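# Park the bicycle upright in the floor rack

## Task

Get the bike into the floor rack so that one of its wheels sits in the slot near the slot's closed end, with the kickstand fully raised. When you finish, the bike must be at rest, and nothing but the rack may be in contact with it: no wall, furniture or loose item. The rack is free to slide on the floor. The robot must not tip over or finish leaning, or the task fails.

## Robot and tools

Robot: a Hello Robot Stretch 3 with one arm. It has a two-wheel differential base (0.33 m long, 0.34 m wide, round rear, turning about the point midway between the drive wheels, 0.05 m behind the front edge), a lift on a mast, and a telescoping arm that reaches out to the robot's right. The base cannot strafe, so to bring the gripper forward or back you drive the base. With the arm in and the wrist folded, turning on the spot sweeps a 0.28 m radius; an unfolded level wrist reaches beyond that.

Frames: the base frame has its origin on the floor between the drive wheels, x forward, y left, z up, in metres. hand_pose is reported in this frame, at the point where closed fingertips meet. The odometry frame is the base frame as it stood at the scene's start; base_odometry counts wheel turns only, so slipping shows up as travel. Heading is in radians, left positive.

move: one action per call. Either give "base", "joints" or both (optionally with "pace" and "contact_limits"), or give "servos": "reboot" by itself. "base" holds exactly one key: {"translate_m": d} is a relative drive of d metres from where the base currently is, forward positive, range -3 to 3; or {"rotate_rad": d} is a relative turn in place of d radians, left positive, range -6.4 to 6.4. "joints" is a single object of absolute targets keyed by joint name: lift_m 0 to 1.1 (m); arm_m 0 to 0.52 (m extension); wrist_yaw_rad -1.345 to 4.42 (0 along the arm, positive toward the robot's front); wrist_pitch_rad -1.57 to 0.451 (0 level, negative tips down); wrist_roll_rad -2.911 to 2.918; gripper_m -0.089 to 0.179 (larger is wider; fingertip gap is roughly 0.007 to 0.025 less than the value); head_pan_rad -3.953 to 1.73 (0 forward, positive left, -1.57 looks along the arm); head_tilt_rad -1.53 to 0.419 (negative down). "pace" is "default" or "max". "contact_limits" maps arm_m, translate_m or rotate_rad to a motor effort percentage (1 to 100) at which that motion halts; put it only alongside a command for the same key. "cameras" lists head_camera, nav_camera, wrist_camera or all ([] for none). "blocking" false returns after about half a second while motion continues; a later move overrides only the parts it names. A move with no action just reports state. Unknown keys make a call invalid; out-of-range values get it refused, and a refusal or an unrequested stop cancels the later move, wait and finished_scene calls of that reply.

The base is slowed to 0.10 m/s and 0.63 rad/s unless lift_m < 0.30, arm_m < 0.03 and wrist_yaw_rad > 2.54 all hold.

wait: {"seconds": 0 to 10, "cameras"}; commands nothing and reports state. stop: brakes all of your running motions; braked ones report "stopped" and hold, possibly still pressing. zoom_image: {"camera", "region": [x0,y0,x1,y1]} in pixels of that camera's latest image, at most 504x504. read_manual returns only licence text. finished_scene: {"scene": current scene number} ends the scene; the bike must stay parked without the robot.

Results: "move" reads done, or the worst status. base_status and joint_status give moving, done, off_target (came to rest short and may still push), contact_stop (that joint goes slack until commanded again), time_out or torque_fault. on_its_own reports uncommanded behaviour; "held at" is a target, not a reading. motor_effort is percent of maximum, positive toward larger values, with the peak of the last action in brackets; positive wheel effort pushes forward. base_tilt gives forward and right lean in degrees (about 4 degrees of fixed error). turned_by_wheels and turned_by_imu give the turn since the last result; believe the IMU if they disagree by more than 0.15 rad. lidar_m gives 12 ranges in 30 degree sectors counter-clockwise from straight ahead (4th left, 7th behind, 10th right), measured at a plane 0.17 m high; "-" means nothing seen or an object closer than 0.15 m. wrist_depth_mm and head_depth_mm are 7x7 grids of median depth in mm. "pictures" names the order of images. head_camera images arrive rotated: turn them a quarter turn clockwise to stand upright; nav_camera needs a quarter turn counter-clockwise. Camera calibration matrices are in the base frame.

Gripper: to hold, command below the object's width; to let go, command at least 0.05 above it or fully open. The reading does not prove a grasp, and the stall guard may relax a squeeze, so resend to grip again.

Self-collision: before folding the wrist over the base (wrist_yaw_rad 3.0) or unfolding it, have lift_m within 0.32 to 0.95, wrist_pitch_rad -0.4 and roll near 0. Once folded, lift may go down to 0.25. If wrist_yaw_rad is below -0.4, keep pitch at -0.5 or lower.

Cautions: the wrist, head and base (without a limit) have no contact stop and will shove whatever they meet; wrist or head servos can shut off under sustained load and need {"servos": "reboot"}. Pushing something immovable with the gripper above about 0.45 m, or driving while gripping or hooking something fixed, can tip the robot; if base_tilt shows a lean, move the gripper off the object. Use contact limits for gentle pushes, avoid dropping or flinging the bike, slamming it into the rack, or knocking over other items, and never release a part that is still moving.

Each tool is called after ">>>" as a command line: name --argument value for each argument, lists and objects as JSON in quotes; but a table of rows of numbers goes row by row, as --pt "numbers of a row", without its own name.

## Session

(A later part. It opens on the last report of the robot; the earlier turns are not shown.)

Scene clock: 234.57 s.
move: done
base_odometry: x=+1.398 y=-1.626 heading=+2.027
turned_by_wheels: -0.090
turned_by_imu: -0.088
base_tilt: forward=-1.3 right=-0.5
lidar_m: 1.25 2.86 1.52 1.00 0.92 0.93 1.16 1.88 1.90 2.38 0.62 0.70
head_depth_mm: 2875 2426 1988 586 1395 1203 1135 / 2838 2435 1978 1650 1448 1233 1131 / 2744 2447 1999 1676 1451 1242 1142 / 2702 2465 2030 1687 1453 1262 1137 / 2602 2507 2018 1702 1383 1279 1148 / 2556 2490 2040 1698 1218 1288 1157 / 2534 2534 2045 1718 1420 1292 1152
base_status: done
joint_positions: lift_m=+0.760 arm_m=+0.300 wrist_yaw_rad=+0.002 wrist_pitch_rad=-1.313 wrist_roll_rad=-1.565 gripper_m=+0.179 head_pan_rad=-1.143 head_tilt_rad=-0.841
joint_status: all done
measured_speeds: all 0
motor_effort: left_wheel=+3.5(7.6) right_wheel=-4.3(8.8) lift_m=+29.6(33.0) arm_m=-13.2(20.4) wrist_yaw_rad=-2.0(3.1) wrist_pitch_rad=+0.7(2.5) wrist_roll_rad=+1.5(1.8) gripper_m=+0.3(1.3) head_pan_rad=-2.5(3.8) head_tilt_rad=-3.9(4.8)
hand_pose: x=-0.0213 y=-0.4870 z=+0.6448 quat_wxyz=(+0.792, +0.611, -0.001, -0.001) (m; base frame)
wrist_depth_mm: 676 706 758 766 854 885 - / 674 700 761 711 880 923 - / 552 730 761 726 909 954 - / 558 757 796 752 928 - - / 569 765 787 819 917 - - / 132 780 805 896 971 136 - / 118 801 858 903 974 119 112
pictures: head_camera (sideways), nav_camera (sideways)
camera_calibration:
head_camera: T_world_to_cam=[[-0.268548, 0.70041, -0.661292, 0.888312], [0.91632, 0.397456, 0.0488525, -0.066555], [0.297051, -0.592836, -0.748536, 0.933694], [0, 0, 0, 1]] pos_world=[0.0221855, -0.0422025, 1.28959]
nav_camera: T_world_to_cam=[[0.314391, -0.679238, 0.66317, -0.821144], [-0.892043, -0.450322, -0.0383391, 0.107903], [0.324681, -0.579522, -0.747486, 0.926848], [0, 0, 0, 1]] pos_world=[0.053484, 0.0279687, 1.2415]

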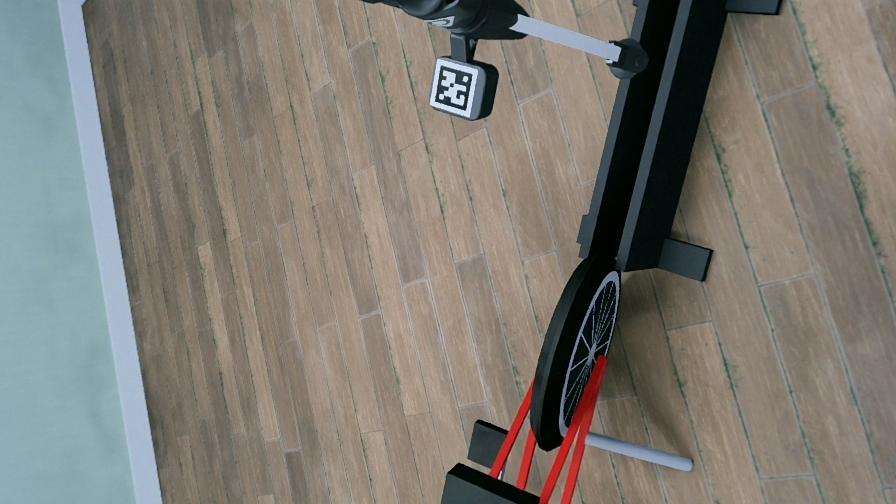

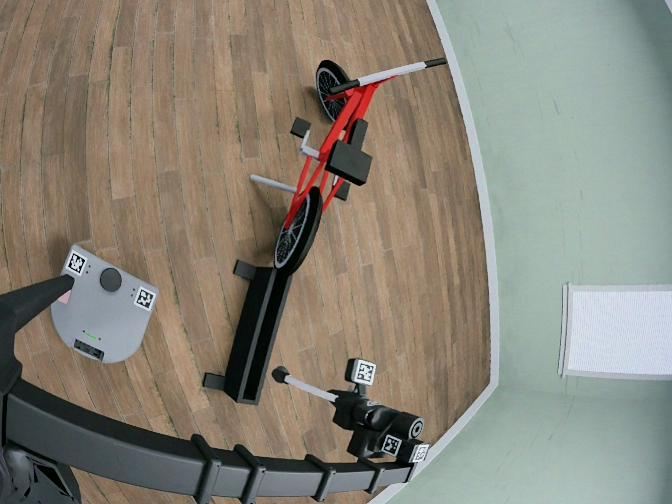

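>>> move --base '{"translate_m": 0.715}' --cameras '[]'

>>> move --base '{"rotate_rad": 0.125}' --joints '{"head_pan_rad": -1.8, "head_tilt_rad": -0.9}'

Scene clock: 245.10 s.
move: done
base_odometry: x=+1.083 y=-0.984 heading=+2.028
turned_by_wheels: +0.000
turned_by_imu: +0.002
base_tilt: forward=-1.3 right=-0.5
lidar_m: 2.49 2.29 2.19 1.46 1.35 1.36 1.71 2.44 0.51 0.43 0.39 0.60
head_depth_mm: 2498 2417 1994 587 802 940 1132 / 2399 2459 1991 1638 1443 1213 1120 / 2350 2466 1982 1680 1452 1079 1147 / 2257 2464 2004 1687 1013 1260 1150 / 2223 2421 2015 1669 1031 1286 1145 / 2185 2365 2038 1677 1464 1263 1149 / 2117 2360 2043 1714 1475 1276 1150
base_status: done
joint_positions: lift_m=+0.760 arm_m=+0.300 wrist_yaw_rad=+0.002 wrist_pitch_rad=-1.313 wrist_roll_rad=-1.565 gripper_m=+0.179 head_pan_rad=-1.143 head_tilt_rad=-0.841
joint_status: not commanded
measured_speeds: all 0
motor_effort: left_wheel=+3.4(8.2) right_wheel=+0.5(4.3) lift_m=+18.5(26.6) arm_m=-1.9(12.2) wrist_yaw_rad=-1.9(3.1) wrist_pitch_rad=+0.5(0.8) wrist_roll_rad=+1.6(1.9) gripper_m=+0.0(1.4) head_pan_rad=-2.4(3.9) head_tilt_rad=-4.1(5.0)
hand_pose: x=-0.0213 y=-0.4870 z=+0.6448 quat_wxyz=(+0.792, +0.611, -0.001, -0.001) (m; base frame)
wrist_depth_mm: 684 699 441 795 873 939 988 / 684 728 316 809 894 951 980 / 549 713 252 840 893 969 - / 560 755 261 852 908 1000 - / 565 742 265 850 956 - - / 132 270 269 894 968 137 - / 118 279 275 926 958 120 112
pictures: none
No camera images: "cameras" was empty.

Scene clock: 246.20 s.
move: done
base_odometry: x=+1.083 y=-0.984 heading=+2.152
turned_by_wheels: +0.125
turned_by_imu: +0.123
base_tilt: forward=-1.3 right=-0.5
lidar_m: 2.39 2.29 1.89 1.40 1.36 1.40 1.91 0.69 0.48 0.39 0.40 0.60
head_depth_mm: 2510 2240 1861 1609 1226 286 - / 2640 2245 1869 1574 325 305 1108 / 2775 2261 1837 380 824 1233 1129 / 2856 2270 477 1591 860 1237 1134 / 2775 2258 502 600 1070 1112 1127 / 2634 2311 1823 1545 1427 1215 1132 / 2456 2316 1924 1629 1440 1234 1142
base_status: done
joint_positions: lift_m=+0.760 arm_m=+0.300 wrist_yaw_rad=+0.002 wrist_pitch_rad=-1.313 wrist_roll_rad=-1.565 gripper_m=+0.179 head_pan_rad=-1.792 head_tilt_rad=-0.889
joint_status: all done
measured_speeds: all 0
motor_effort: left_wheel=-3.3(9.4) right_wheel=+4.4(7.7) lift_m=+18.8(19.3) arm_m=-0.2(2.3) wrist_yaw_rad=-2.0(2.3) wrist_pitch_rad=+0.6(0.8) wrist_roll_rad=+1.4(1.8) gripper_m=+1.0(1.4) head_pan_rad=-3.1(6.8) head_tilt_rad=-5.4(8.3)
hand_pose: x=-0.0213 y=-0.4870 z=+0.6448 quat_wxyz=(+0.792, +0.611, -0.001, -0.001) (m; base frame)
wrist_depth_mm: 668 673 401 776 832 908 990 / 676 701 456 823 877 930 - / 559 722 315 832 889 965 - / 559 736 259 844 916 989 - / 568 755 262 874 930 - - / 132 773 270 891 963 136 - / 118 273 272 925 997 119 112
pictures: head_camera (sideways), nav_camera (sideways), wrist_camera
camera_calibration:
head_camera: T_world_to_cam=[[0.216026, 0.750348, -0.624749, 0.83774], [0.969761, -0.239311, 0.0479027, -0.0656415], [-0.113566, -0.616205, -0.779355, 0.976275], [0, 0, 0, 1]] pos_world=[-0.0064462, -0.0427202, 1.28739]
nav_camera: T_world_to_cam=[[-0.166726, -0.761269, 0.626636, -0.770605], [-0.98246, 0.182093, -0.040182, 0.110851], [-0.0835169, -0.622344, -0.778276, 0.969376], [0, 0, 0, 1]] pos_world=[0.0613864, -0.00353834, 1.24178]
wrist_camera: T_world_to_cam=[[0.039268, -0.966939, 0.251964, -0.635474], [-0.990594, -0.00459326, 0.136755, -0.0642197], [-0.131076, -0.254965, -0.958025, 0.652708], [0, 0, 0, 1]] pos_world=[0.0468926, -0.448342, 0.79421]

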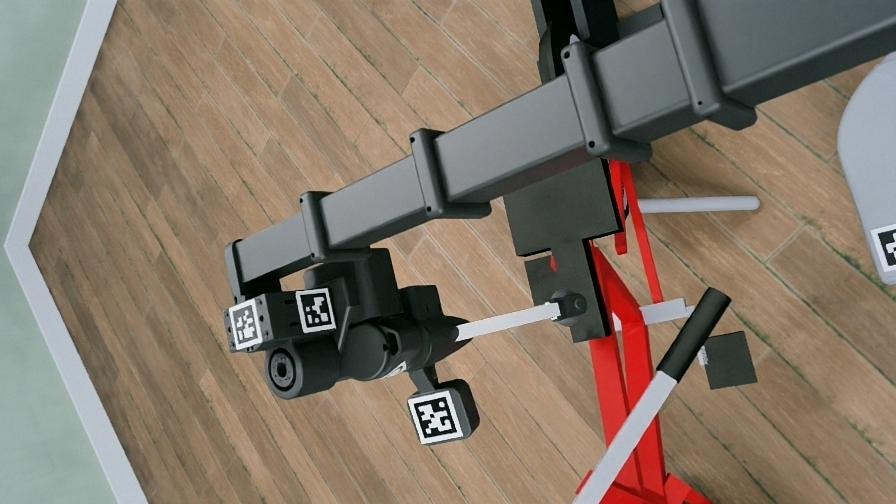

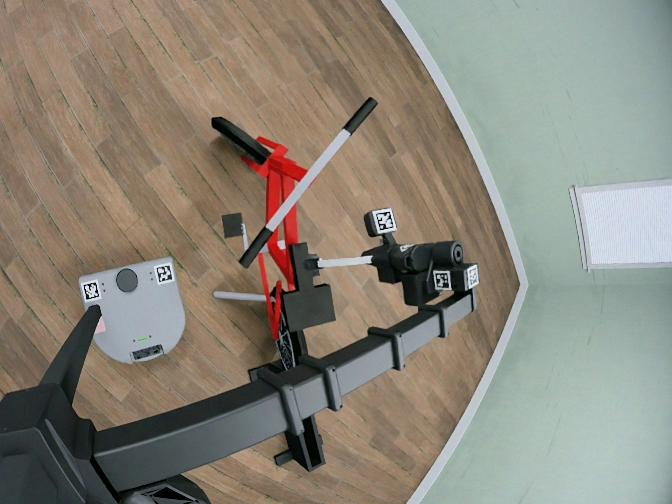

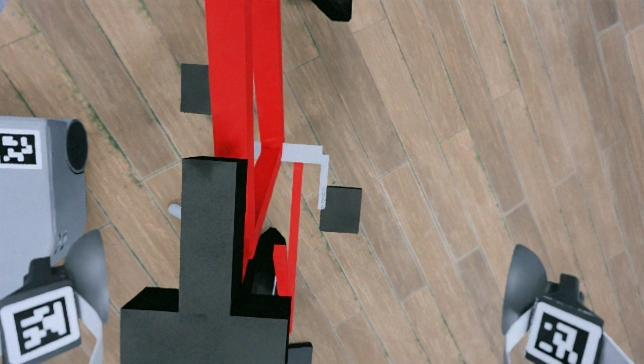

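>>> move --joints '{"arm_m": 0.252}' --cameras '[]'

>>> move --joints '{"lift_m": 0.626}' --cameras '["wrist_camera"]'

>>> move --joints '{"gripper_m": -0.06}' --cameras '["wrist_camera"]'

Scene clock: 252.37 s.
move: done
base_odometry: x=+1.083 y=-0.984 heading=+2.152
turned_by_wheels: +0.000
turned_by_imu: +0.000
base_tilt: forward=-1.3 right=-0.5
lidar_m: 2.39 2.29 1.90 1.40 1.36 1.40 1.91 0.69 0.48 0.39 0.40 0.60
head_depth_mm: 2528 2229 1869 1590 1186 286 - / 2639 2258 1880 1604 330 305 1109 / 2751 2287 1893 389 824 1238 1127 / 2880 2283 473 1519 862 1231 1138 / 2788 2269 465 497 896 1113 1138 / 2612 2303 1901 1634 1430 1206 1141 / 2452 2319 1937 1658 1434 1229 1142
base_status: not commanded
joint_positions: lift_m=+0.760 arm_m=+0.252 wrist_yaw_rad=+0.002 wrist_pitch_rad=-1.313 wrist_roll_rad=-1.565 gripper_m=+0.179 head_pan_rad=-1.792 head_tilt_rad=-0.889
joint_status: all done
measured_speeds: all 0
motor_effort: left_wheel=-4.2(4.5) right_wheel=+4.3(4.5) lift_m=+19.8(19.8) arm_m=-15.0(22.1) wrist_yaw_rad=-2.3(2.3) wrist_pitch_rad=+0.6(0.8) wrist_roll_rad=+1.5(1.8) gripper_m=+0.2(1.4) head_pan_rad=-3.3(4.0) head_tilt_rad=-5.9(5.9)
hand_pose: x=-0.0213 y=-0.4391 z=+0.6448 quat_wxyz=(+0.792, +0.611, -0.001, -0.001) (m; base frame)
wrist_depth_mm: 143 694 737 535 849 924 976 / 157 717 607 808 868 963 - / 558 746 746 831 893 965 - / 558 751 763 628 950 - - / 557 748 772 643 946 - - / 132 777 284 469 961 137 - / 118 798 285 284 994 120 112
pictures: none
No camera images: "cameras" was empty.

Scene clock: 254.43 s.
move: done
base_odometry: x=+1.083 y=-0.984 heading=+2.152
turned_by_wheels: +0.000
turned_by_imu: +0.000
base_tilt: forward=-1.3 right=-0.5
lidar_m: 2.39 2.29 1.90 1.40 1.36 1.40 1.91 0.69 0.48 0.39 0.40 0.60
head_depth_mm: 2513 2223 1870 1607 1289 1244 388 / 2588 2279 1881 1603 1256 416 388 / 2737 2269 1880 1604 490 1173 1128 / 2854 2281 1895 577 843 1243 1130 / 2734 2309 1907 580 818 1085 1131 / 2594 2323 1914 1644 1026 1207 1138 / 2490 2313 1923 1650 1433 1231 1144
base_status: not commanded
joint_positions: lift_m=+0.626 arm_m=+0.252 wrist_yaw_rad=+0.002 wrist_pitch_rad=-1.313 wrist_roll_rad=-1.565 gripper_m=+0.179 head_pan_rad=-1.792 head_tilt_rad=-0.889
joint_status: all done
measured_speeds: all 0
motor_effort: left_wheel=-4.1(4.6) right_wheel=+4.2(4.4) lift_m=+19.4(24.0) arm_m=-13.3(15.4) wrist_yaw_rad=-0.2(2.5) wrist_pitch_rad=+0.3(0.9) wrist_roll_rad=+1.3(1.8) gripper_m=+0.0(1.0) head_pan_rad=-3.3(4.0) head_tilt_rad=-5.0(6.0)
hand_pose: x=-0.0213 y=-0.4391 z=+0.5108 quat_wxyz=(+0.792, +0.611, -0.001, -0.001) (m; base frame)
wrist_depth_mm: 554 581 613 168 704 772 846 / 565 593 466 180 719 775 851 / 479 620 621 190 741 796 895 / 449 626 633 178 770 832 883 / 447 619 643 139 501 833 914 / 128 636 666 142 792 136 949 / 116 656 683 146 836 120 112
pictures: wrist_camera
camera_calibration:
wrist_camera: T_world_to_cam=[[0.0392679, -0.966857, 0.25228, -0.555507], [-0.990594, -0.0045487, 0.136755, -0.0456576], [-0.131075, -0.255277, -0.957942, 0.536387], [0, 0, 0, 1]] pos_world=[0.0468926, -0.400376, 0.660215]

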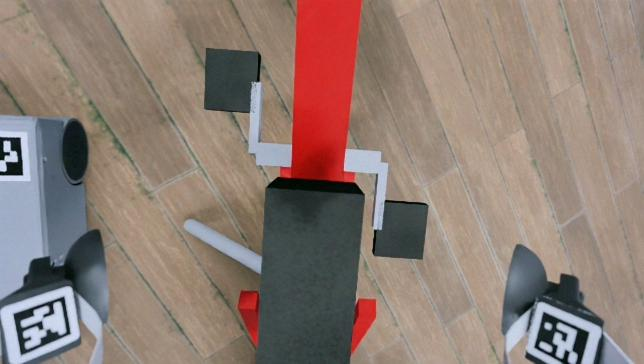

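Scene clock: 257.33 s.
move: done
base_odometry: x=+1.083 y=-0.984 heading=+2.152
turned_by_wheels: +0.000
turned_by_imu: +0.000
base_tilt: forward=-1.3 right=-0.4
lidar_m: 2.38 2.29 1.90 1.40 1.36 1.40 1.91 0.69 0.47 0.39 0.40 0.60
head_depth_mm: 2513 2252 1863 1608 1296 1244 388 / 2629 2261 1858 1618 1256 417 389 / 2763 2257 1894 1598 490 1172 1129 / 2871 2290 1910 578 838 1237 1136 / 2811 2287 1899 582 823 1106 1136 / 2624 2309 1896 1635 1029 1206 1136 / 2443 2309 1910 1643 1437 1223 1143
base_status: not commanded
joint_positions: lift_m=+0.626 arm_m=+0.252 wrist_yaw_rad=+0.001 wrist_pitch_rad=-1.309 wrist_roll_rad=-1.562 gripper_m=-0.059 head_pan_rad=-1.792 head_tilt_rad=-0.889
joint_status: all done
measured_speeds: all 0
motor_effort: left_wheel=-3.8(4.6) right_wheel=+3.9(4.5) lift_m=+38.7(38.7) arm_m=-10.9(13.5) wrist_yaw_rad=-1.9(2.7) wrist_pitch_rad=-0.3(0.8) wrist_roll_rad=+0.2(1.8) gripper_m=-31.3(99.3) head_pan_rad=-3.5(4.0) head_tilt_rad=-4.9(5.9)
hand_pose: x=-0.0213 y=-0.4400 z=+0.5109 quat_wxyz=(+0.793, +0.609, -0.003, -0.002) (m; base frame)
wrist_depth_mm: 554 579 612 167 706 752 818 / 563 595 464 179 710 779 837 / 494 601 633 188 746 809 896 / 456 614 657 175 772 841 874 / 483 621 612 138 494 841 934 / 518 657 129 141 814 870 976 / 608 642 125 144 124 925 995
pictures: wrist_camera
camera_calibration:
wrist_camera: T_world_to_cam=[[0.0357175, -0.96604, 0.255912, -0.55801], [-0.990713, -0.000610723, 0.135968, -0.0435565], [-0.131194, -0.258392, -0.95709, 0.5344], [0, 0, 0, 1]] pos_world=[0.0468889, -0.401002, 0.660192]

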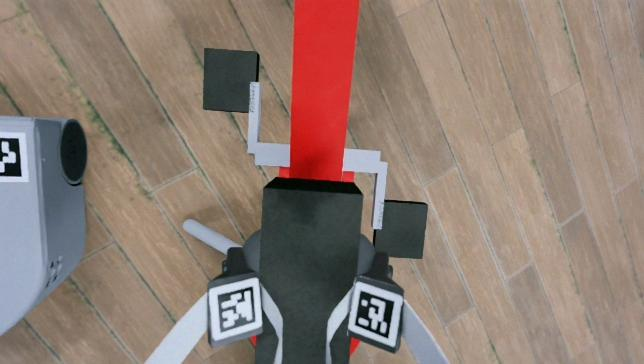

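>>> move --joints '{"arm_m": 0.3, "lift_m": 0.632, "wrist_pitch_rad": -1.4}' --cameras '[]'

>>> move --joints '{"arm_m": 0.345, "lift_m": 0.636, "wrist_pitch_rad": -1.5}' --cameras '[]'

>>> move --joints '{"arm_m": 0.385, "wrist_pitch_rad": -1.56}' --cameras '["wrist_camera", "head_camera"]'

>>> zoom_image --camera "head_camera" --region '[400, 0, 800, 400]'

Scene clock: 262.77 s.
move: contact_stop
base_odometry: x=+1.083 y=-0.984 heading=+2.152
turned_by_wheels: +0.000
turned_by_imu: +0.000
base_tilt: forward=-1.3 right=-0.5
lidar_m: 2.39 2.29 1.89 1.40 1.36 1.40 1.91 0.69 0.48 0.39 0.40 0.60
head_depth_mm: 2524 2241 1858 1607 1288 1247 377 / 2654 2247 1893 1611 1209 416 383 / 2751 2297 1887 1614 481 1186 1127 / 2868 2282 1901 584 849 1245 1135 / 2796 2290 1907 608 876 1106 1132 / 2604 2313 1914 1629 1026 1227 1137 / 2432 2327 1922 1655 1439 1232 1145
base_status: not commanded
joint_positions: lift_m=+0.632 arm_m=+0.300 wrist_yaw_rad=-0.001 wrist_pitch_rad=-1.472 wrist_roll_rad=-1.560 gripper_m=-0.056 head_pan_rad=-1.792 head_tilt_rad=-0.889
joint_status: lift_m contact_stop (moved +0.006 of +0.006); wrist_pitch_rad off_target (ended at -1.472, target -1.400); the others done
measured_speeds: all 0
on_its_own: lift_m is slack since a contact_stop; wrist_pitch_rad is at rest, and its effort (+13.3) is outside its rest range (-8 to +12)
motor_effort: left_wheel=-3.0(4.2) right_wheel=+2.4(4.2) lift_m=+26.1(46.3) arm_m=+20.7(23.2) wrist_yaw_rad=+0.1(1.8) wrist_pitch_rad=+13.3(14.2) wrist_roll_rad=-0.3(0.6) gripper_m=-20.1(20.6) head_pan_rad=-2.9(4.1) head_tilt_rad=-5.3(5.5)
hand_pose: x=-0.0214 y=-0.4463 z=+0.5135 quat_wxyz=(+0.741, +0.672, -0.004, -0.004) (m; base frame)
wrist_depth_mm: 610 620 623 170 671 675 681 / 618 640 640 182 680 696 706 / 481 629 664 193 697 724 716 / 484 623 672 200 724 726 746 / 494 621 146 145 476 750 788 / 510 679 131 142 723 766 781 / 668 678 122 148 762 772 822
pictures: none
No camera images: "cameras" was empty.

not run: a stop that you did not command came earlier in this reply.

not run: a stop that you did not command came earlier in this reply.

This scene's latest camera images include none from head_camera. They are from: wrist_camera. head_camera's image comes with the result of a call that names it in "cameras".

>>> move --joints '{"arm_m": 0.345, "wrist_pitch_rad": -1.54}' --cameras '[]'

>>> move --joints '{"arm_m": 0.39, "wrist_pitch_rad": -1.56}' --cameras '["wrist_camera", "head_camera"]'

>>> zoom_image --camera "head_camera" --region '[400, 0, 800, 400]'

Scene clock: 266.80 s.
move: done
base_odometry: x=+1.083 y=-0.984 heading=+2.152
turned_by_wheels: +0.000
turned_by_imu: -0.010
base_tilt: forward=-1.4 right=-0.5
lidar_m: 2.39 2.30 1.92 1.40 1.35 1.39 1.89 2.44 0.48 0.38 0.39 0.60
head_depth_mm: 2481 2236 1877 1605 1305 1240 373 / 2639 2252 1873 1617 1179 412 380 / 2724 2248 1879 1608 476 1206 1131 / 2861 2276 1896 633 866 1257 1131 / 2787 2305 1902 644 1020 1205 1130 / 2640 2305 1922 1632 1426 1243 1137 / 2444 2310 1923 1641 969 1232 1141
base_status: not commanded
joint_positions: lift_m=+0.636 arm_m=+0.345 wrist_yaw_rad=+0.000 wrist_pitch_rad=-1.557 wrist_roll_rad=-1.559 gripper_m=-0.056 head_pan_rad=-1.792 head_tilt_rad=-0.889
joint_status: all done
measured_speeds: translate_m=+0.000 rotate_rad=+0.000 lift_m=+0.001 arm_m=+0.000 wrist_yaw_rad=+0.000 wrist_pitch_rad=+0.000 wrist_roll_rad=+0.000 head_pan_rad=+0.000 head_tilt_rad=+0.000
on_its_own: lift_m is slack since a contact_stop
motor_effort: left_wheel=-3.6(4.3) right_wheel=+5.2(5.4) lift_m=+25.3(26.7) arm_m=+22.2(30.2) wrist_yaw_rad=-0.1(2.1) wrist_pitch_rad=+3.2(14.1) wrist_roll_rad=-0.3(0.9) gripper_m=-22.0(22.7) head_pan_rad=-3.2(4.1) head_tilt_rad=-5.9(6.1)
hand_pose: x=-0.0214 y=-0.4694 z=+0.5181 quat_wxyz=(+0.712, +0.703, -0.004, -0.004) (m; base frame)
wrist_depth_mm: 638 653 643 170 644 657 649 / 650 676 661 183 658 667 668 / 519 666 682 196 672 685 695 / 531 570 682 201 684 712 688 / 534 591 147 149 492 702 710 / 552 708 130 141 734 727 719 / 746 720 128 149 755 752 753
pictures: none
No camera images: "cameras" was empty.

Scene clock: 268.23 s.
move: done
base_odometry: x=+1.083 y=-0.984 heading=+2.152
turned_by_wheels: +0.000
turned_by_imu: -0.021
base_tilt: forward=-1.3 right=-0.5
lidar_m: 2.40 2.30 1.96 1.41 1.35 1.39 1.85 2.44 0.49 0.40 0.41 0.62
head_depth_mm: 2485 2231 1870 1595 1306 1247 362 / 2610 2254 1891 1608 1116 404 373 / 2725 2274 1868 1609 468 1172 1127 / 2848 2297 1813 663 1105 1264 1129 / 2784 2317 649 729 915 1246 1134 / 2646 2319 1910 1564 1348 1255 1135 / 2513 2323 1926 1631 947 1269 1141
base_status: not commanded
joint_positions: lift_m=+0.643 arm_m=+0.390 wrist_yaw_rad=+0.000 wrist_pitch_rad=-1.557 wrist_roll_rad=-1.559 gripper_m=-0.056 head_pan_rad=-1.792 head_tilt_rad=-0.889
joint_status: all done
joint sent to its limit — wrist_pitch_rad, lower limit.
measured_speeds: all 0
on_its_own: lift_m is slack since a contact_stop (your +0.632 is given up)
motor_effort: left_wheel=-3.9(4.7) right_wheel=+6.3(6.5) lift_m=+25.8(25.8) arm_m=+20.0(29.1) wrist_yaw_rad=+0.2(1.4) wrist_pitch_rad=+0.3(3.5) wrist_roll_rad=-0.3(0.8) gripper_m=-21.9(22.7) head_pan_rad=-3.0(4.2) head_tilt_rad=-5.2(5.5)
hand_pose: x=-0.0214 y=-0.5144 z=+0.5254 quat_wxyz=(+0.712, +0.703, -0.004, -0.004) (m; base frame)
wrist_depth_mm: 666 656 643 171 661 669 656 / 654 662 670 184 685 674 664 / 524 698 696 195 690 682 698 / 531 677 711 201 692 697 706 / 544 716 147 146 482 715 732 / 553 733 135 144 741 734 736 / 751 734 124 151 753 766 751
pictures: head_camera (sideways), wrist_camera
camera_calibration:
head_camera: T_world_to_cam=[[0.21624, 0.750431, -0.624574, 0.837512], [0.9697, -0.239558, 0.047898, -0.065635], [-0.113678, -0.616007, -0.779495, 0.976458], [0, 0, 0, 1]] pos_world=[-0.00645592, -0.042714, 1.28738]
wrist_camera: T_world_to_cam=[[0.0312318, -0.999453, 0.0108849, -0.522141], [-0.990816, -0.0295248, 0.131951, -0.0583903], [-0.131557, -0.014906, -0.991197, 0.672202], [0, 0, 0, 1]] pos_world=[0.0468863, -0.513559, 0.679672]

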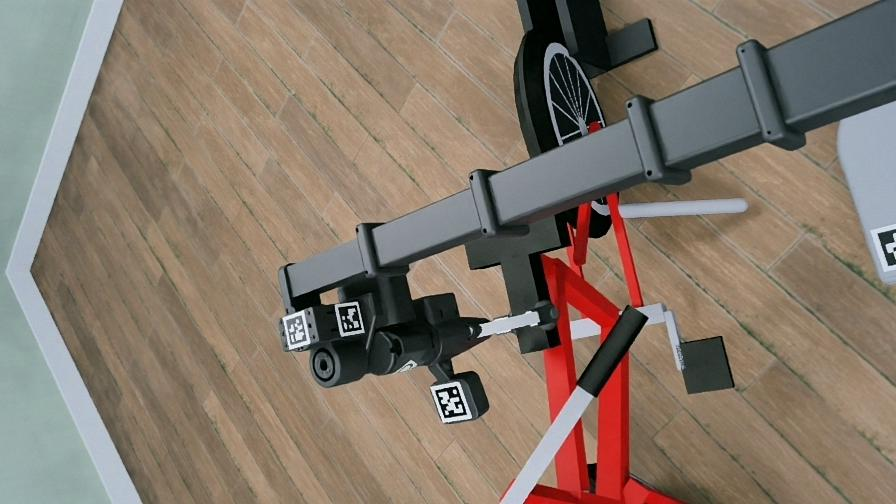

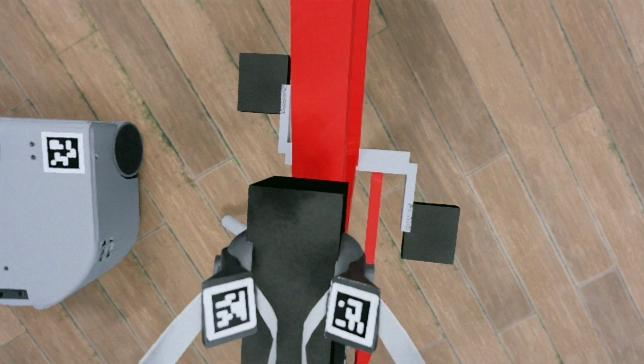

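Scaled by 1.260 from the camera's 896x504 image, which has a finer 1280x720 frame.

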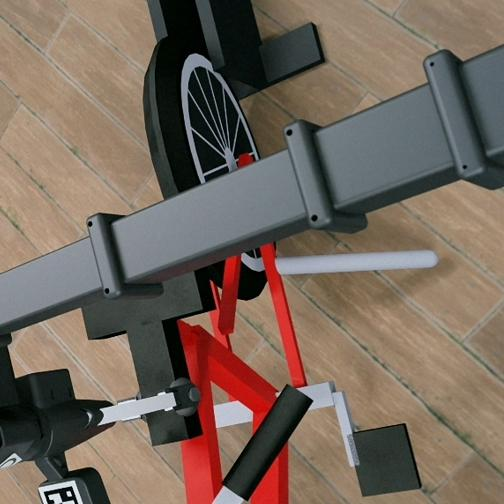

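>>> move --joints '{"arm_m": 0.43}' --cameras '[]'

>>> move --joints '{"arm_m": 0.462, "head_pan_rad": -2.0}' --cameras '["wrist_camera", "head_camera"]'

>>> zoom_image --camera "head_camera" --region '[400, 0, 800, 400]'

Scene clock: 275.87 s.
move: done
base_odometry: x=+1.083 y=-0.984 heading=+2.152
turned_by_wheels: +0.000
turned_by_imu: +0.000
base_tilt: forward=-1.4 right=-0.5
lidar_m: 2.40 2.30 1.96 1.41 1.35 1.38 1.85 2.44 0.49 0.57 0.62 0.64
head_depth_mm: 2456 2234 1867 1594 1308 1246 357 / 2620 2261 1876 1597 1134 400 369 / 2738 2285 1891 1581 466 1191 1131 / 2833 2289 646 588 1159 1266 1129 / 2782 2316 670 893 1063 1237 1134 / 2701 2298 1877 1575 1073 1244 1139 / 2496 2317 1933 1645 1021 1270 1145
base_status: not commanded
joint_positions: lift_m=+0.649 arm_m=+0.430 wrist_yaw_rad=+0.000 wrist_pitch_rad=-1.557 wrist_roll_rad=-1.559 gripper_m=-0.056 head_pan_rad=-1.792 head_tilt_rad=-0.889
joint_status: all done
measured_speeds: all 0
on_its_own: lift_m is slack since a contact_stop (your +0.632 is given up)
motor_effort: left_wheel=-4.1(4.5) right_wheel=+6.4(6.6) lift_m=+25.7(26.7) arm_m=+16.9(24.6) wrist_yaw_rad=-1.2(1.5) wrist_pitch_rad=+0.2(0.6) wrist_roll_rad=-0.6(0.8) gripper_m=-22.1(22.7) head_pan_rad=-3.6(3.9) head_tilt_rad=-4.9(5.9)
hand_pose: x=-0.0214 y=-0.5546 z=+0.5307 quat_wxyz=(+0.712, +0.702, -0.004, -0.004) (m; base frame)
wrist_depth_mm: 656 653 673 172 664 665 684 / 670 677 473 183 681 669 688 / 548 693 686 195 688 691 687 / 536 696 705 200 689 724 720 / 551 723 150 145 500 718 732 / 605 742 128 147 756 746 755 / 740 741 122 151 744 757 765
pictures: none
No camera images: "cameras" was empty.

Scene clock: 277.10 s.
move: done
base_odometry: x=+1.083 y=-0.984 heading=+2.152
turned_by_wheels: +0.000
turned_by_imu: +0.000
base_tilt: forward=-1.3 right=-0.5
lidar_m: 2.41 2.30 1.96 1.42 1.35 1.39 1.85 2.44 0.49 0.58 0.63 0.63
head_depth_mm: 2297 2235 1872 1599 1377 1245 1107 / 2410 2250 1878 1612 1350 1223 360 / 2564 2277 1879 1613 1246 405 962 / 2650 2286 1891 1612 461 1217 1133 / 2759 2298 1912 544 1178 1266 1136 / 2832 2295 667 1599 1073 1230 1138 / 2800 2303 670 884 1088 1283 1138
base_status: not commanded
joint_positions: lift_m=+0.651 arm_m=+0.462 wrist_yaw_rad=+0.000 wrist_pitch_rad=-1.556 wrist_roll_rad=-1.559 gripper_m=-0.056 head_pan_rad=-1.992 head_tilt_rad=-0.889
joint_status: all done
measured_speeds: all 0
on_its_own: lift_m is slack since a contact_stop (your +0.632 is given up)
motor_effort: left_wheel=-3.9(4.5) right_wheel=+6.4(6.6) lift_m=+26.0(26.6) arm_m=+16.2(24.5) wrist_yaw_rad=-0.3(1.3) wrist_pitch_rad=+0.0(0.4) wrist_roll_rad=-0.5(0.8) gripper_m=-22.1(22.7) head_pan_rad=-3.5(5.0) head_tilt_rad=-5.3(5.8)
hand_pose: x=-0.0214 y=-0.5867 z=+0.5332 quat_wxyz=(+0.712, +0.702, -0.004, -0.004) (m; base frame)
wrist_depth_mm: 658 650 664 172 677 676 677 / 671 672 482 186 674 676 674 / 563 683 706 195 705 699 712 / 545 713 708 203 707 715 732 / 568 722 599 147 725 731 730 / 727 737 128 150 757 736 765 / 753 772 123 154 123 753 784
pictures: head_camera (sideways), wrist_camera
camera_calibration:
head_camera: T_world_to_cam=[[0.360866, 0.692594, -0.624571, 0.836626], [0.902872, -0.427234, 0.0478979, -0.0652272], [-0.233664, -0.581192, -0.779498, 0.977193], [0, 0, 0, 1]] pos_world=[-0.0146829, -0.0393726, 1.28738]
wrist_camera: T_world_to_cam=[[0.0311813, -0.999444, 0.0118222, -0.594922], [-0.990818, -0.0293511, 0.131979, -0.0614615], [-0.131558, -0.0158289, -0.991182, 0.678286], [0, 0, 0, 1]] pos_world=[0.0468875, -0.585659, 0.68745]

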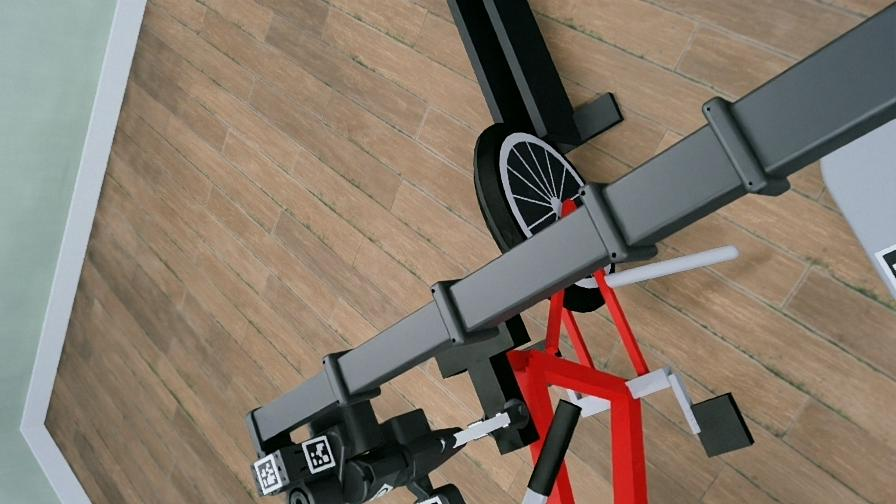

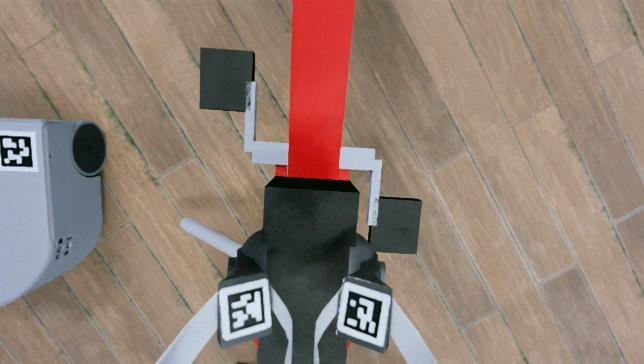

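Scaled by 1.260 from the camera's 896x504 image, which has a finer 1280x720 frame.

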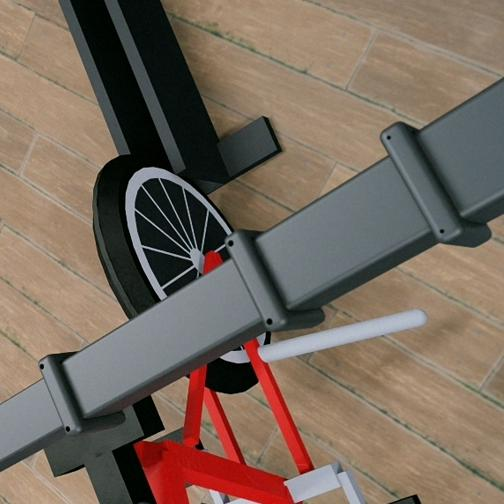

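>>> move --base '{"translate_m": -0.2}' --contact_limits '{"translate_m": 80}' --joints '{"lift_m": 0.651, "head_pan_rad": -2.1}' --cameras '["wrist_camera", "head_camera"]'

Scene clock: 287.23 s.
move: done
base_odometry: x=+1.193 y=-1.151 heading=+2.153
turned_by_wheels: +0.001
turned_by_imu: +0.083
base_tilt: forward=-1.3 right=-0.4
lidar_m: 2.52 2.46 1.66 1.28 1.27 1.32 1.87 0.62 0.56 0.50 0.77 2.63
head_depth_mm: 2123 2239 1858 1601 1330 1252 1122 / 2261 2236 1888 1605 1328 1241 357 / 2356 2270 1903 1618 1212 398 944 / 2477 2274 1894 1609 453 1194 1130 / 2600 2316 1908 1619 484 1248 1130 / 2715 2285 1912 559 1141 1264 1135 / 2826 2337 665 1573 1116 1231 1141
base_status: done
joint_positions: lift_m=+0.651 arm_m=+0.462 wrist_yaw_rad=-0.016 wrist_pitch_rad=-1.487 wrist_roll_rad=-1.529 gripper_m=-0.053 head_pan_rad=-2.093 head_tilt_rad=-0.889
joint_status: all done
measured_speeds: all 0
on_its_own: gripper_m is held at -0.054, not at your -0.060, by its stall guard, which is not easing now; right_wheel is at rest, and its effort (-27.0) is outside its rest range (-21 to +21); wrist_yaw_rad is at rest, and its effort (+13.5) is outside its rest range (-9 to +9); wrist_pitch_rad is at rest, and its effort (-12.7) is outside its rest range (-8 to +12)
motor_effort: left_wheel=+15.6(27.7) right_wheel=-27.0(52.8) lift_m=+16.1(26.3) arm_m=-14.9(19.8) wrist_yaw_rad=+13.5(15.1) wrist_pitch_rad=-12.7(13.2) wrist_roll_rad=-10.6(10.6) gripper_m=-18.8(22.9) head_pan_rad=-2.5(6.9) head_tilt_rad=-4.4(5.7)
contact_limits: translate_m 80 (maximum 100)
hand_pose: x=-0.0213 y=-0.6043 z=+0.5324 quat_wxyz=(+0.735, +0.677, -0.021, -0.020) (m; base frame)
wrist_depth_mm: - 635 667 663 180 696 727 / - 663 663 680 698 721 748 / 653 672 676 204 723 728 739 / 666 692 692 148 753 733 776 / 631 680 704 149 754 750 798 / 695 706 126 151 766 784 806 / 724 717 124 153 123 808 826
pictures: head_camera (sideways), wrist_camera
camera_calibration:
head_camera: T_world_to_cam=[[0.429122, 0.65278, -0.624285, 0.835837], [0.855068, -0.5163, 0.0478902, -0.0649255], [-0.291057, -0.554357, -0.779727, 0.977841], [0, 0, 0, 1]] pos_world=[-0.0185526, -0.0370663, 1.28736]
wrist_camera: T_world_to_cam=[[-0.0146212, -0.996644, 0.0805439, -0.648409], [-0.991034, 0.0251437, 0.131222, -0.028517], [-0.132807, -0.0779031, -0.988076, 0.638052], [0, 0, 0, 1]] pos_world=[0.0469957, -0.59581, 0.686411]

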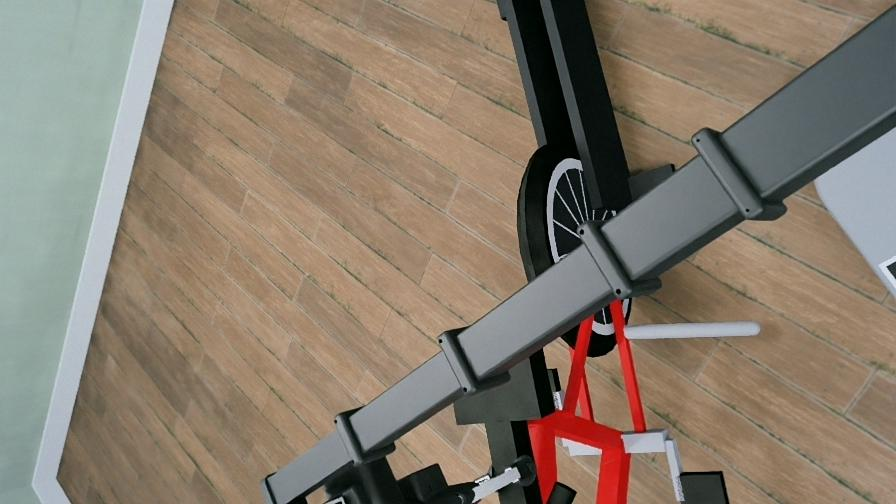

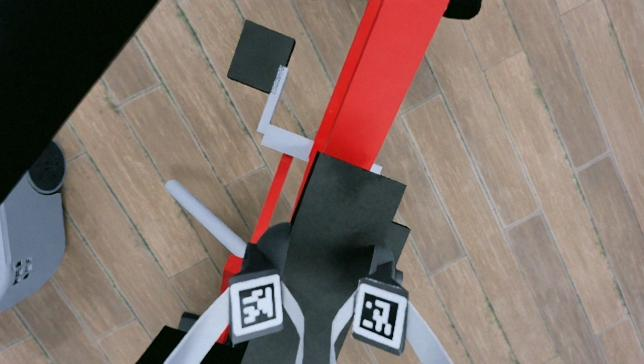

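>>> move --joints '{"head_pan_rad": -2.25, "head_tilt_rad": -0.95}' --cameras '["head_camera","wrist_camera"]'

Scene clock: 307.97 s.
move: done
base_odometry: x=+1.193 y=-1.151 heading=+2.153
turned_by_wheels: +0.000
turned_by_imu: +0.000
base_tilt: forward=-1.3 right=-0.5
lidar_m: 2.51 2.46 1.65 1.29 1.27 1.32 1.87 0.62 0.56 0.50 0.77 2.63
head_depth_mm: 2094 2092 1766 1459 1368 1229 351 / 2201 2078 1773 1559 1352 1236 357 / 2248 2101 1793 1557 1331 390 954 / 2349 2110 1794 1561 1165 411 991 / 2403 2110 1797 1557 449 1244 1121 / 2432 2113 1821 1541 1146 1224 1133 / 2506 2144 1826 535 1094 1226 1135
base_status: not commanded
joint_positions: lift_m=+0.651 arm_m=+0.462 wrist_yaw_rad=-0.016 wrist_pitch_rad=-1.487 wrist_roll_rad=-1.529 gripper_m=-0.053 head_pan_rad=-2.242 head_tilt_rad=-0.938
joint_status: all done
measured_speeds: all 0
on_its_own: gripper_m is held at -0.054, not at your -0.060, by its stall guard, which is not easing now; right_wheel is at rest, and its effort (-26.9) is outside its rest range (-21 to +21); wrist_yaw_rad is at rest, and its effort (+14.0) is outside its rest range (-9 to +9); wrist_pitch_rad is at rest, and its effort (-12.5) is outside its rest range (-8 to +12)
motor_effort: left_wheel=+15.8(16.1) right_wheel=-26.9(27.2) lift_m=+8.8(9.4) arm_m=+13.2(14.0) wrist_yaw_rad=+14.0(14.7) wrist_pitch_rad=-12.5(12.8) wrist_roll_rad=-10.6(10.7) gripper_m=-18.8(18.9) head_pan_rad=-3.3(6.1) head_tilt_rad=-5.8(7.0)
contact_limits: translate_m 80 (maximum 100)
hand_pose: x=-0.0213 y=-0.6043 z=+0.5324 quat_wxyz=(+0.735, +0.677, -0.021, -0.020) (m; base frame)
wrist_depth_mm: - 656 650 668 180 700 720 / - 658 658 683 693 715 734 / 660 666 667 204 721 733 762 / 654 682 685 148 724 748 769 / 634 695 703 149 744 752 773 / 685 702 127 151 740 778 806 / 714 703 123 155 123 804 822
pictures: head_camera (sideways), wrist_camera
camera_calibration:
head_camera: T_world_to_cam=[[0.539355, 0.604961, -0.585764, 0.784975], [0.76769, -0.639109, 0.0468142, -0.0629887], [-0.346046, -0.474935, -0.809129, 1.0164], [0, 0, 0, 1]] pos_world=[-0.0233021, -0.0324103, 1.28516]
wrist_camera: T_world_to_cam=[[-0.0146195, -0.99665, 0.0804724, -0.648388], [-0.991034, 0.0251324, 0.131223, -0.0285206], [-0.132805, -0.0778326, -0.988081, 0.638075], [0, 0, 0, 1]] pos_world=[0.0469958, -0.595836, 0.68639]

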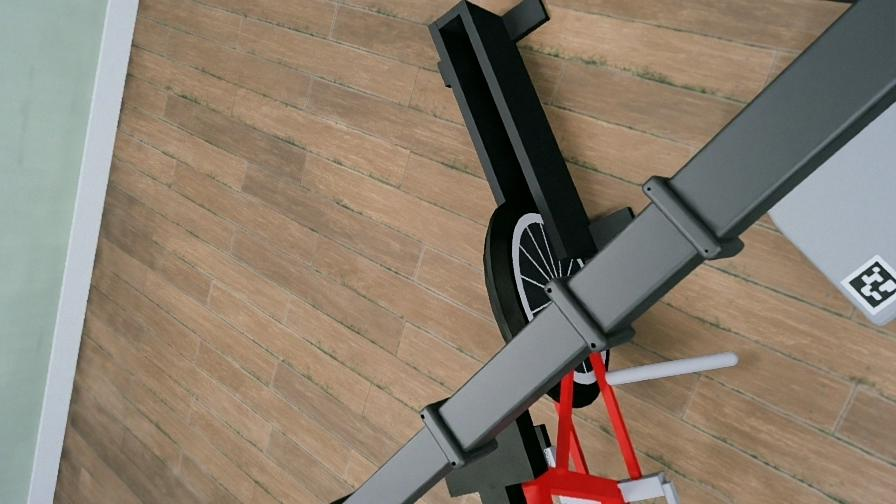

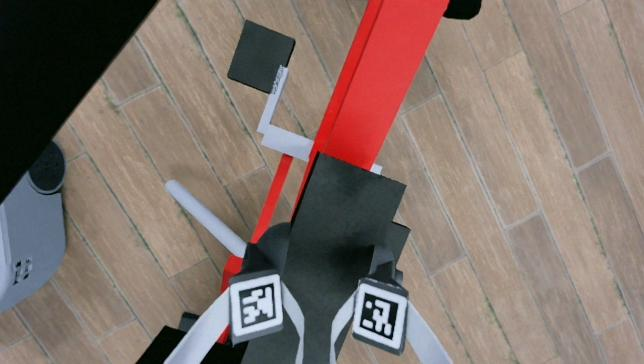

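>>> zoom_image --camera "head_camera" --region '[400, 0, 760, 504]'

Scaled by 1.000.

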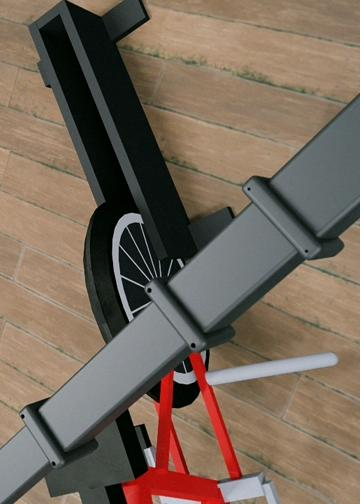

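>>> move --base '{"rotate_rad": -0.1}' --contact_limits '{"rotate_rad": 75}' --cameras '["head_camera","wrist_camera"]'

Scene clock: 327.83 s.
move: done
base_odometry: x=+1.193 y=-1.151 heading=+2.054
turned_by_wheels: -0.099
turned_by_imu: -0.069
base_tilt: forward=-1.3 right=-0.5
lidar_m: 2.56 2.46 1.80 1.31 1.26 1.29 1.74 0.62 0.57 0.51 0.78 2.57
head_depth_mm: 2136 2078 1778 1533 1364 1229 351 / 2171 2088 1767 1550 1353 1230 356 / 2237 2082 1795 1558 1327 389 955 / 2327 2112 1790 1560 1164 410 987 / 2367 2127 1807 1577 449 1239 1123 / 2396 2125 1806 1540 1150 1233 1127 / 2455 2127 1818 535 1076 1228 1129
base_status: done
joint_positions: lift_m=+0.651 arm_m=+0.462 wrist_yaw_rad=-0.015 wrist_pitch_rad=-1.494 wrist_roll_rad=-1.531 gripper_m=-0.053 head_pan_rad=-2.243 head_tilt_rad=-0.939
joint_status: not commanded
measured_speeds: all 0
on_its_own: gripper_m is held at -0.054, not at your -0.060, by its stall guard, which is not easing now; wrist_yaw_rad is at rest, and its effort (+12.5) is outside its rest range (-9 to +9); wrist_pitch_rad is at rest, and its effort (-11.2) is outside its rest range (-8 to +12)
motor_effort: left_wheel=+11.4(35.3) right_wheel=-18.7(56.1) lift_m=+22.8(22.8) arm_m=+6.6(13.3) wrist_yaw_rad=+12.5(14.6) wrist_pitch_rad=-11.2(14.6) wrist_roll_rad=-9.9(10.6) gripper_m=-18.7(19.5) head_pan_rad=-3.6(4.0) head_tilt_rad=-5.4(6.0)
contact_limits: rotate_rad 75 (maximum 100)
hand_pose: x=-0.0213 y=-0.6026 z=+0.5323 quat_wxyz=(+0.733, +0.680, -0.019, -0.019) (m; base frame)
wrist_depth_mm: - 642 645 665 179 697 707 / 639 632 679 670 193 720 727 / 658 680 660 209 707 728 748 / 637 685 706 149 719 748 765 / 633 682 707 150 746 739 763 / 702 703 126 152 794 773 801 / 724 696 121 154 123 793 806
pictures: head_camera (sideways), wrist_camera
camera_calibration:
head_camera: T_world_to_cam=[[0.540314, 0.604977, -0.584862, 0.783795], [0.767073, -0.639852, 0.0467882, -0.0629509], [-0.345919, -0.473912, -0.809782, 1.01725], [0, 0, 0, 1]] pos_world=[-0.0233201, -0.0323687, 1.28511]
wrist_camera: T_world_to_cam=[[-0.0110816, -0.997222, 0.0736522, -0.643283], [-0.991104, 0.0207234, 0.131466, -0.0313255], [-0.132627, -0.0715402, -0.988581, 0.642245], [0, 0, 0, 1]] pos_world=[0.047004, -0.5949, 0.686409]

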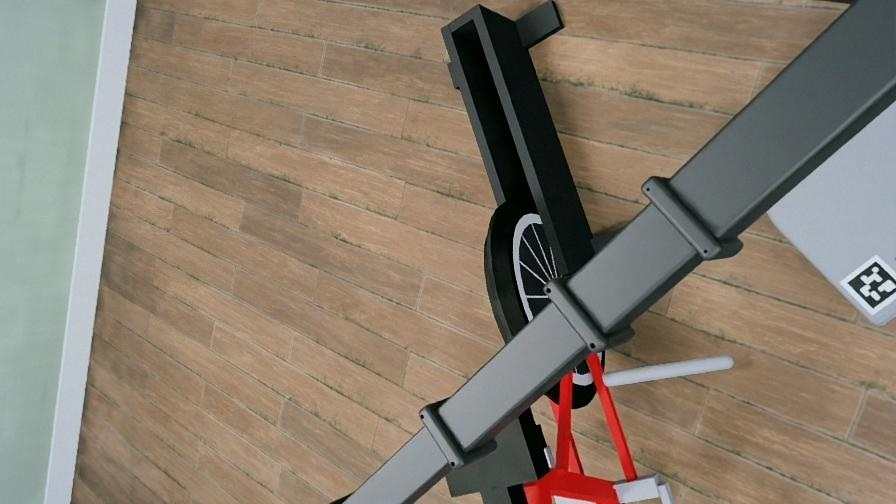

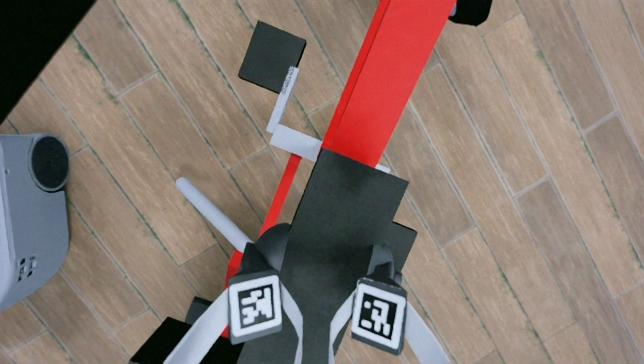

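>>> move --base '{"rotate_rad": -0.15}' --contact_limits '{"rotate_rad": 80}' --cameras '["head_camera","wrist_camera"]'

>>> move --base '{"translate_m": -0.06}' --contact_limits '{"translate_m": 80}' --cameras '["head_camera","wrist_camera"]'

Scene clock: 331.43 s.
move: off_target
base_odometry: x=+1.193 y=-1.151 heading=+1.906
turned_by_wheels: -0.148
turned_by_imu: -0.090
base_tilt: forward=-1.3 right=-0.4
lidar_m: 2.63 2.45 2.01 1.36 1.26 1.28 1.62 2.29 0.58 0.52 0.79 2.52
head_depth_mm: 2122 2075 1763 1531 1364 1226 351 / 2138 2087 1759 1545 1370 1236 356 / 2196 2098 1767 1563 1328 389 951 / 2250 2095 1790 1562 1225 410 983 / 2337 2120 1794 1559 442 1247 1124 / 2341 2110 1818 1550 1163 1231 1127 / 2388 2152 1813 535 1129 1251 1133
base_status: rotate_rad off_target (by the wheels' count: -0.148 of -0.150)
joint_positions: lift_m=+0.651 arm_m=+0.462 wrist_yaw_rad=-0.012 wrist_pitch_rad=-1.461 wrist_roll_rad=-1.535 gripper_m=-0.053 head_pan_rad=-2.243 head_tilt_rad=-0.939
joint_status: not commanded
measured_speeds: translate_m=+0.000 rotate_rad=+0.001 lift_m=+0.000 arm_m=+0.000 wrist_yaw_rad=+0.000 wrist_pitch_rad=+0.000 wrist_roll_rad=+0.000 head_pan_rad=+0.000 head_tilt_rad=+0.000
on_its_own: gripper_m is held at -0.054, not at your -0.060, by its stall guard, which is not easing now; left_wheel is at rest, and its effort (+23.3) is outside its rest range (-21 to +21); right_wheel is at rest, and its effort (-38.4) is outside its rest range (-21 to +21); wrist_yaw_rad is at rest, and its effort (+9.9) is outside its rest range (-9 to +9); wrist_pitch_rad is at rest, and its effort (-17.1) is outside its rest range (-8 to +12)
motor_effort: left_wheel=+23.3(38.6) right_wheel=-38.4(56.6) lift_m=+19.8(25.2) arm_m=+10.9(11.4) wrist_yaw_rad=+9.9(13.8) wrist_pitch_rad=-17.1(17.8) wrist_roll_rad=-8.3(9.8) gripper_m=-19.0(19.7) head_pan_rad=-3.3(3.8) head_tilt_rad=-5.0(5.9)
contact_limits: rotate_rad 80 (maximum 100)
hand_pose: x=-0.0214 y=-0.6111 z=+0.5324 quat_wxyz=(+0.744, +0.667, -0.017, -0.017) (m; base frame)
wrist_depth_mm: 626 645 637 672 185 708 752 / 630 641 638 702 712 741 753 / 629 659 686 690 723 737 775 / 658 666 674 149 749 751 782 / 667 675 701 150 745 798 772 / 677 693 124 152 773 791 852 / 686 702 122 154 124 828 845
pictures: head_camera (sideways), wrist_camera
camera_calibration:
head_camera: T_world_to_cam=[[0.540643, 0.605081, -0.58445, 0.783256], [0.766906, -0.640052, 0.0467763, -0.0629344], [-0.345775, -0.473507, -0.81008, 1.01764], [0, 0, 0, 1]] pos_world=[-0.0233225, -0.0323551, 1.28509]
wrist_camera: T_world_to_cam=[[-0.00401957, -0.994298, 0.106562, -0.667334], [-0.991131, 0.018116, 0.131649, -0.0329624], [-0.132829, -0.105087, -0.985552, 0.61958], [0, 0, 0, 1]] pos_world=[0.0469457, -0.597821, 0.68608]

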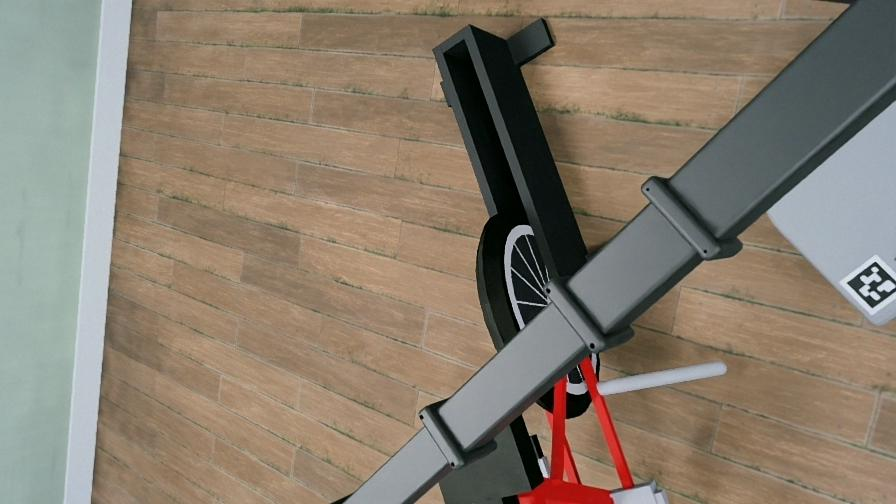

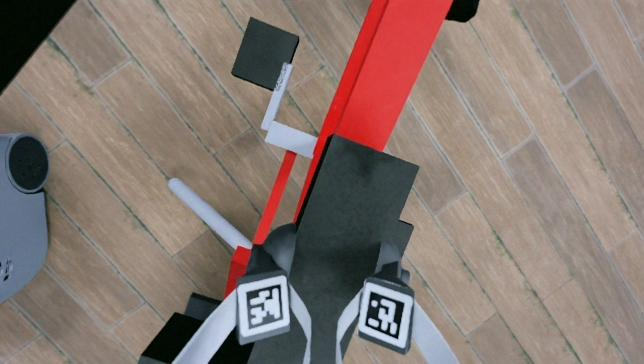

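Scene clock: 333.13 s.
move: done
base_odometry: x=+1.213 y=-1.208 heading=+1.908
turned_by_wheels: +0.002
turned_by_imu: +0.011
base_tilt: forward=-1.3 right=-0.4
lidar_m: 2.66 2.50 1.92 1.32 1.23 1.24 1.59 2.24 0.57 0.52 0.83 2.56
head_depth_mm: 2081 2077 1765 1543 1351 1231 351 / 2101 2064 1789 1539 1328 1229 357 / 2168 2104 1787 1549 1334 389 954 / 2212 2104 1784 1565 1166 410 985 / 2268 2119 1811 1553 442 1242 1130 / 2307 2140 1792 1530 1157 1237 1135 / 2395 2152 1807 535 1141 1250 1127
base_status: done
joint_positions: lift_m=+0.651 arm_m=+0.462 wrist_yaw_rad=-0.013 wrist_pitch_rad=-1.438 wrist_roll_rad=-1.529 gripper_m=-0.053 head_pan_rad=-2.243 head_tilt_rad=-0.939
joint_status: not commanded
measured_speeds: all 0
on_its_own: gripper_m is held at -0.054, not at your -0.060, by its stall guard, which is not easing now; left_wheel is at rest, and its effort (+24.8) is outside its rest range (-21 to +21); right_wheel is at rest, and its effort (-45.4) is outside its rest range (-21 to +21); wrist_yaw_rad is at rest, and its effort (+10.4) is outside its rest range (-9 to +9); wrist_pitch_rad is at rest, and its effort (-21.7) is outside its rest range (-8 to +12)
motor_effort: left_wheel=+24.8(30.1) right_wheel=-45.4(60.3) lift_m=+15.1(19.3) arm_m=-0.3(11.7) wrist_yaw_rad=+10.4(12.5) wrist_pitch_rad=-21.7(21.8) wrist_roll_rad=-10.5(10.8) gripper_m=-20.9(20.9) head_pan_rad=-3.4(3.7) head_tilt_rad=-4.4(5.5)
contact_limits: translate_m 80 (maximum 100)
hand_pose: x=-0.0215 y=-0.6171 z=+0.5325 quat_wxyz=(+0.752, +0.659, -0.020, -0.019) (m; base frame)
wrist_depth_mm: 605 620 646 681 187 715 758 / 623 651 653 690 199 738 762 / 644 635 670 491 725 755 798 / 647 669 679 150 150 770 801 / 662 677 691 150 761 786 837 / 674 681 125 150 156 805 832 / 674 162 121 154 123 844 885
pictures: head_camera (sideways), wrist_camera
camera_calibration:
head_camera: T_world_to_cam=[[0.540645, 0.60508, -0.58445, 0.783256], [0.766904, -0.640055, 0.0467763, -0.0629344], [-0.345777, -0.473507, -0.81008, 1.01764], [0, 0, 0, 1]] pos_world=[-0.0233226, -0.032355, 1.28509]
wrist_camera: T_world_to_cam=[[-0.0116956, -0.991494, 0.129624, -0.684038], [-0.991022, 0.0287602, 0.130569, -0.0258054], [-0.133187, -0.126933, -0.982929, 0.604182], [0, 0, 0, 1]] pos_world=[0.0468951, -0.600787, 0.685905]

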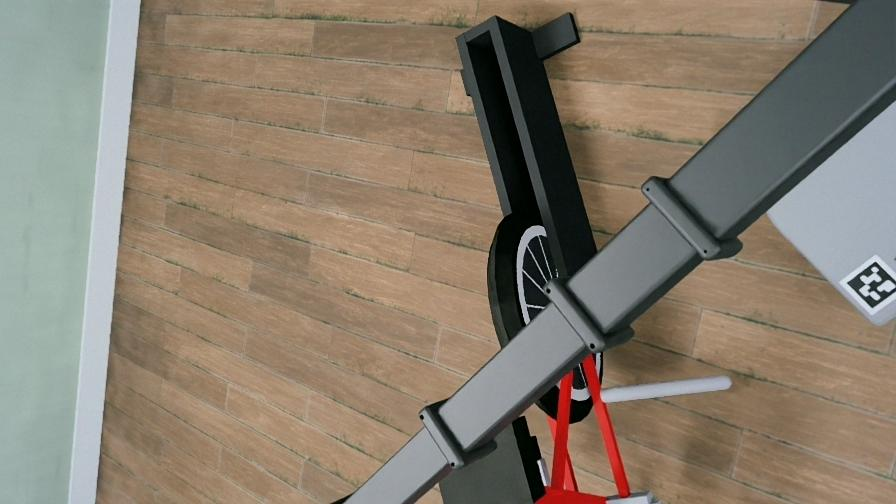

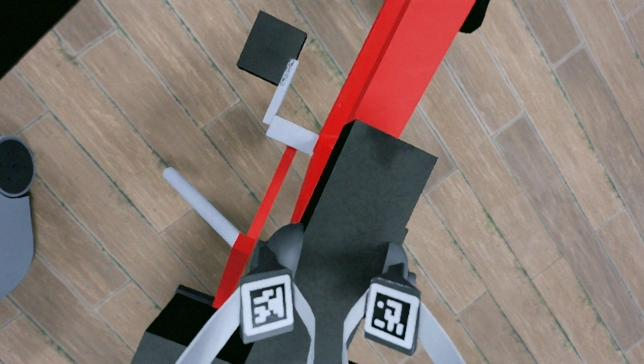

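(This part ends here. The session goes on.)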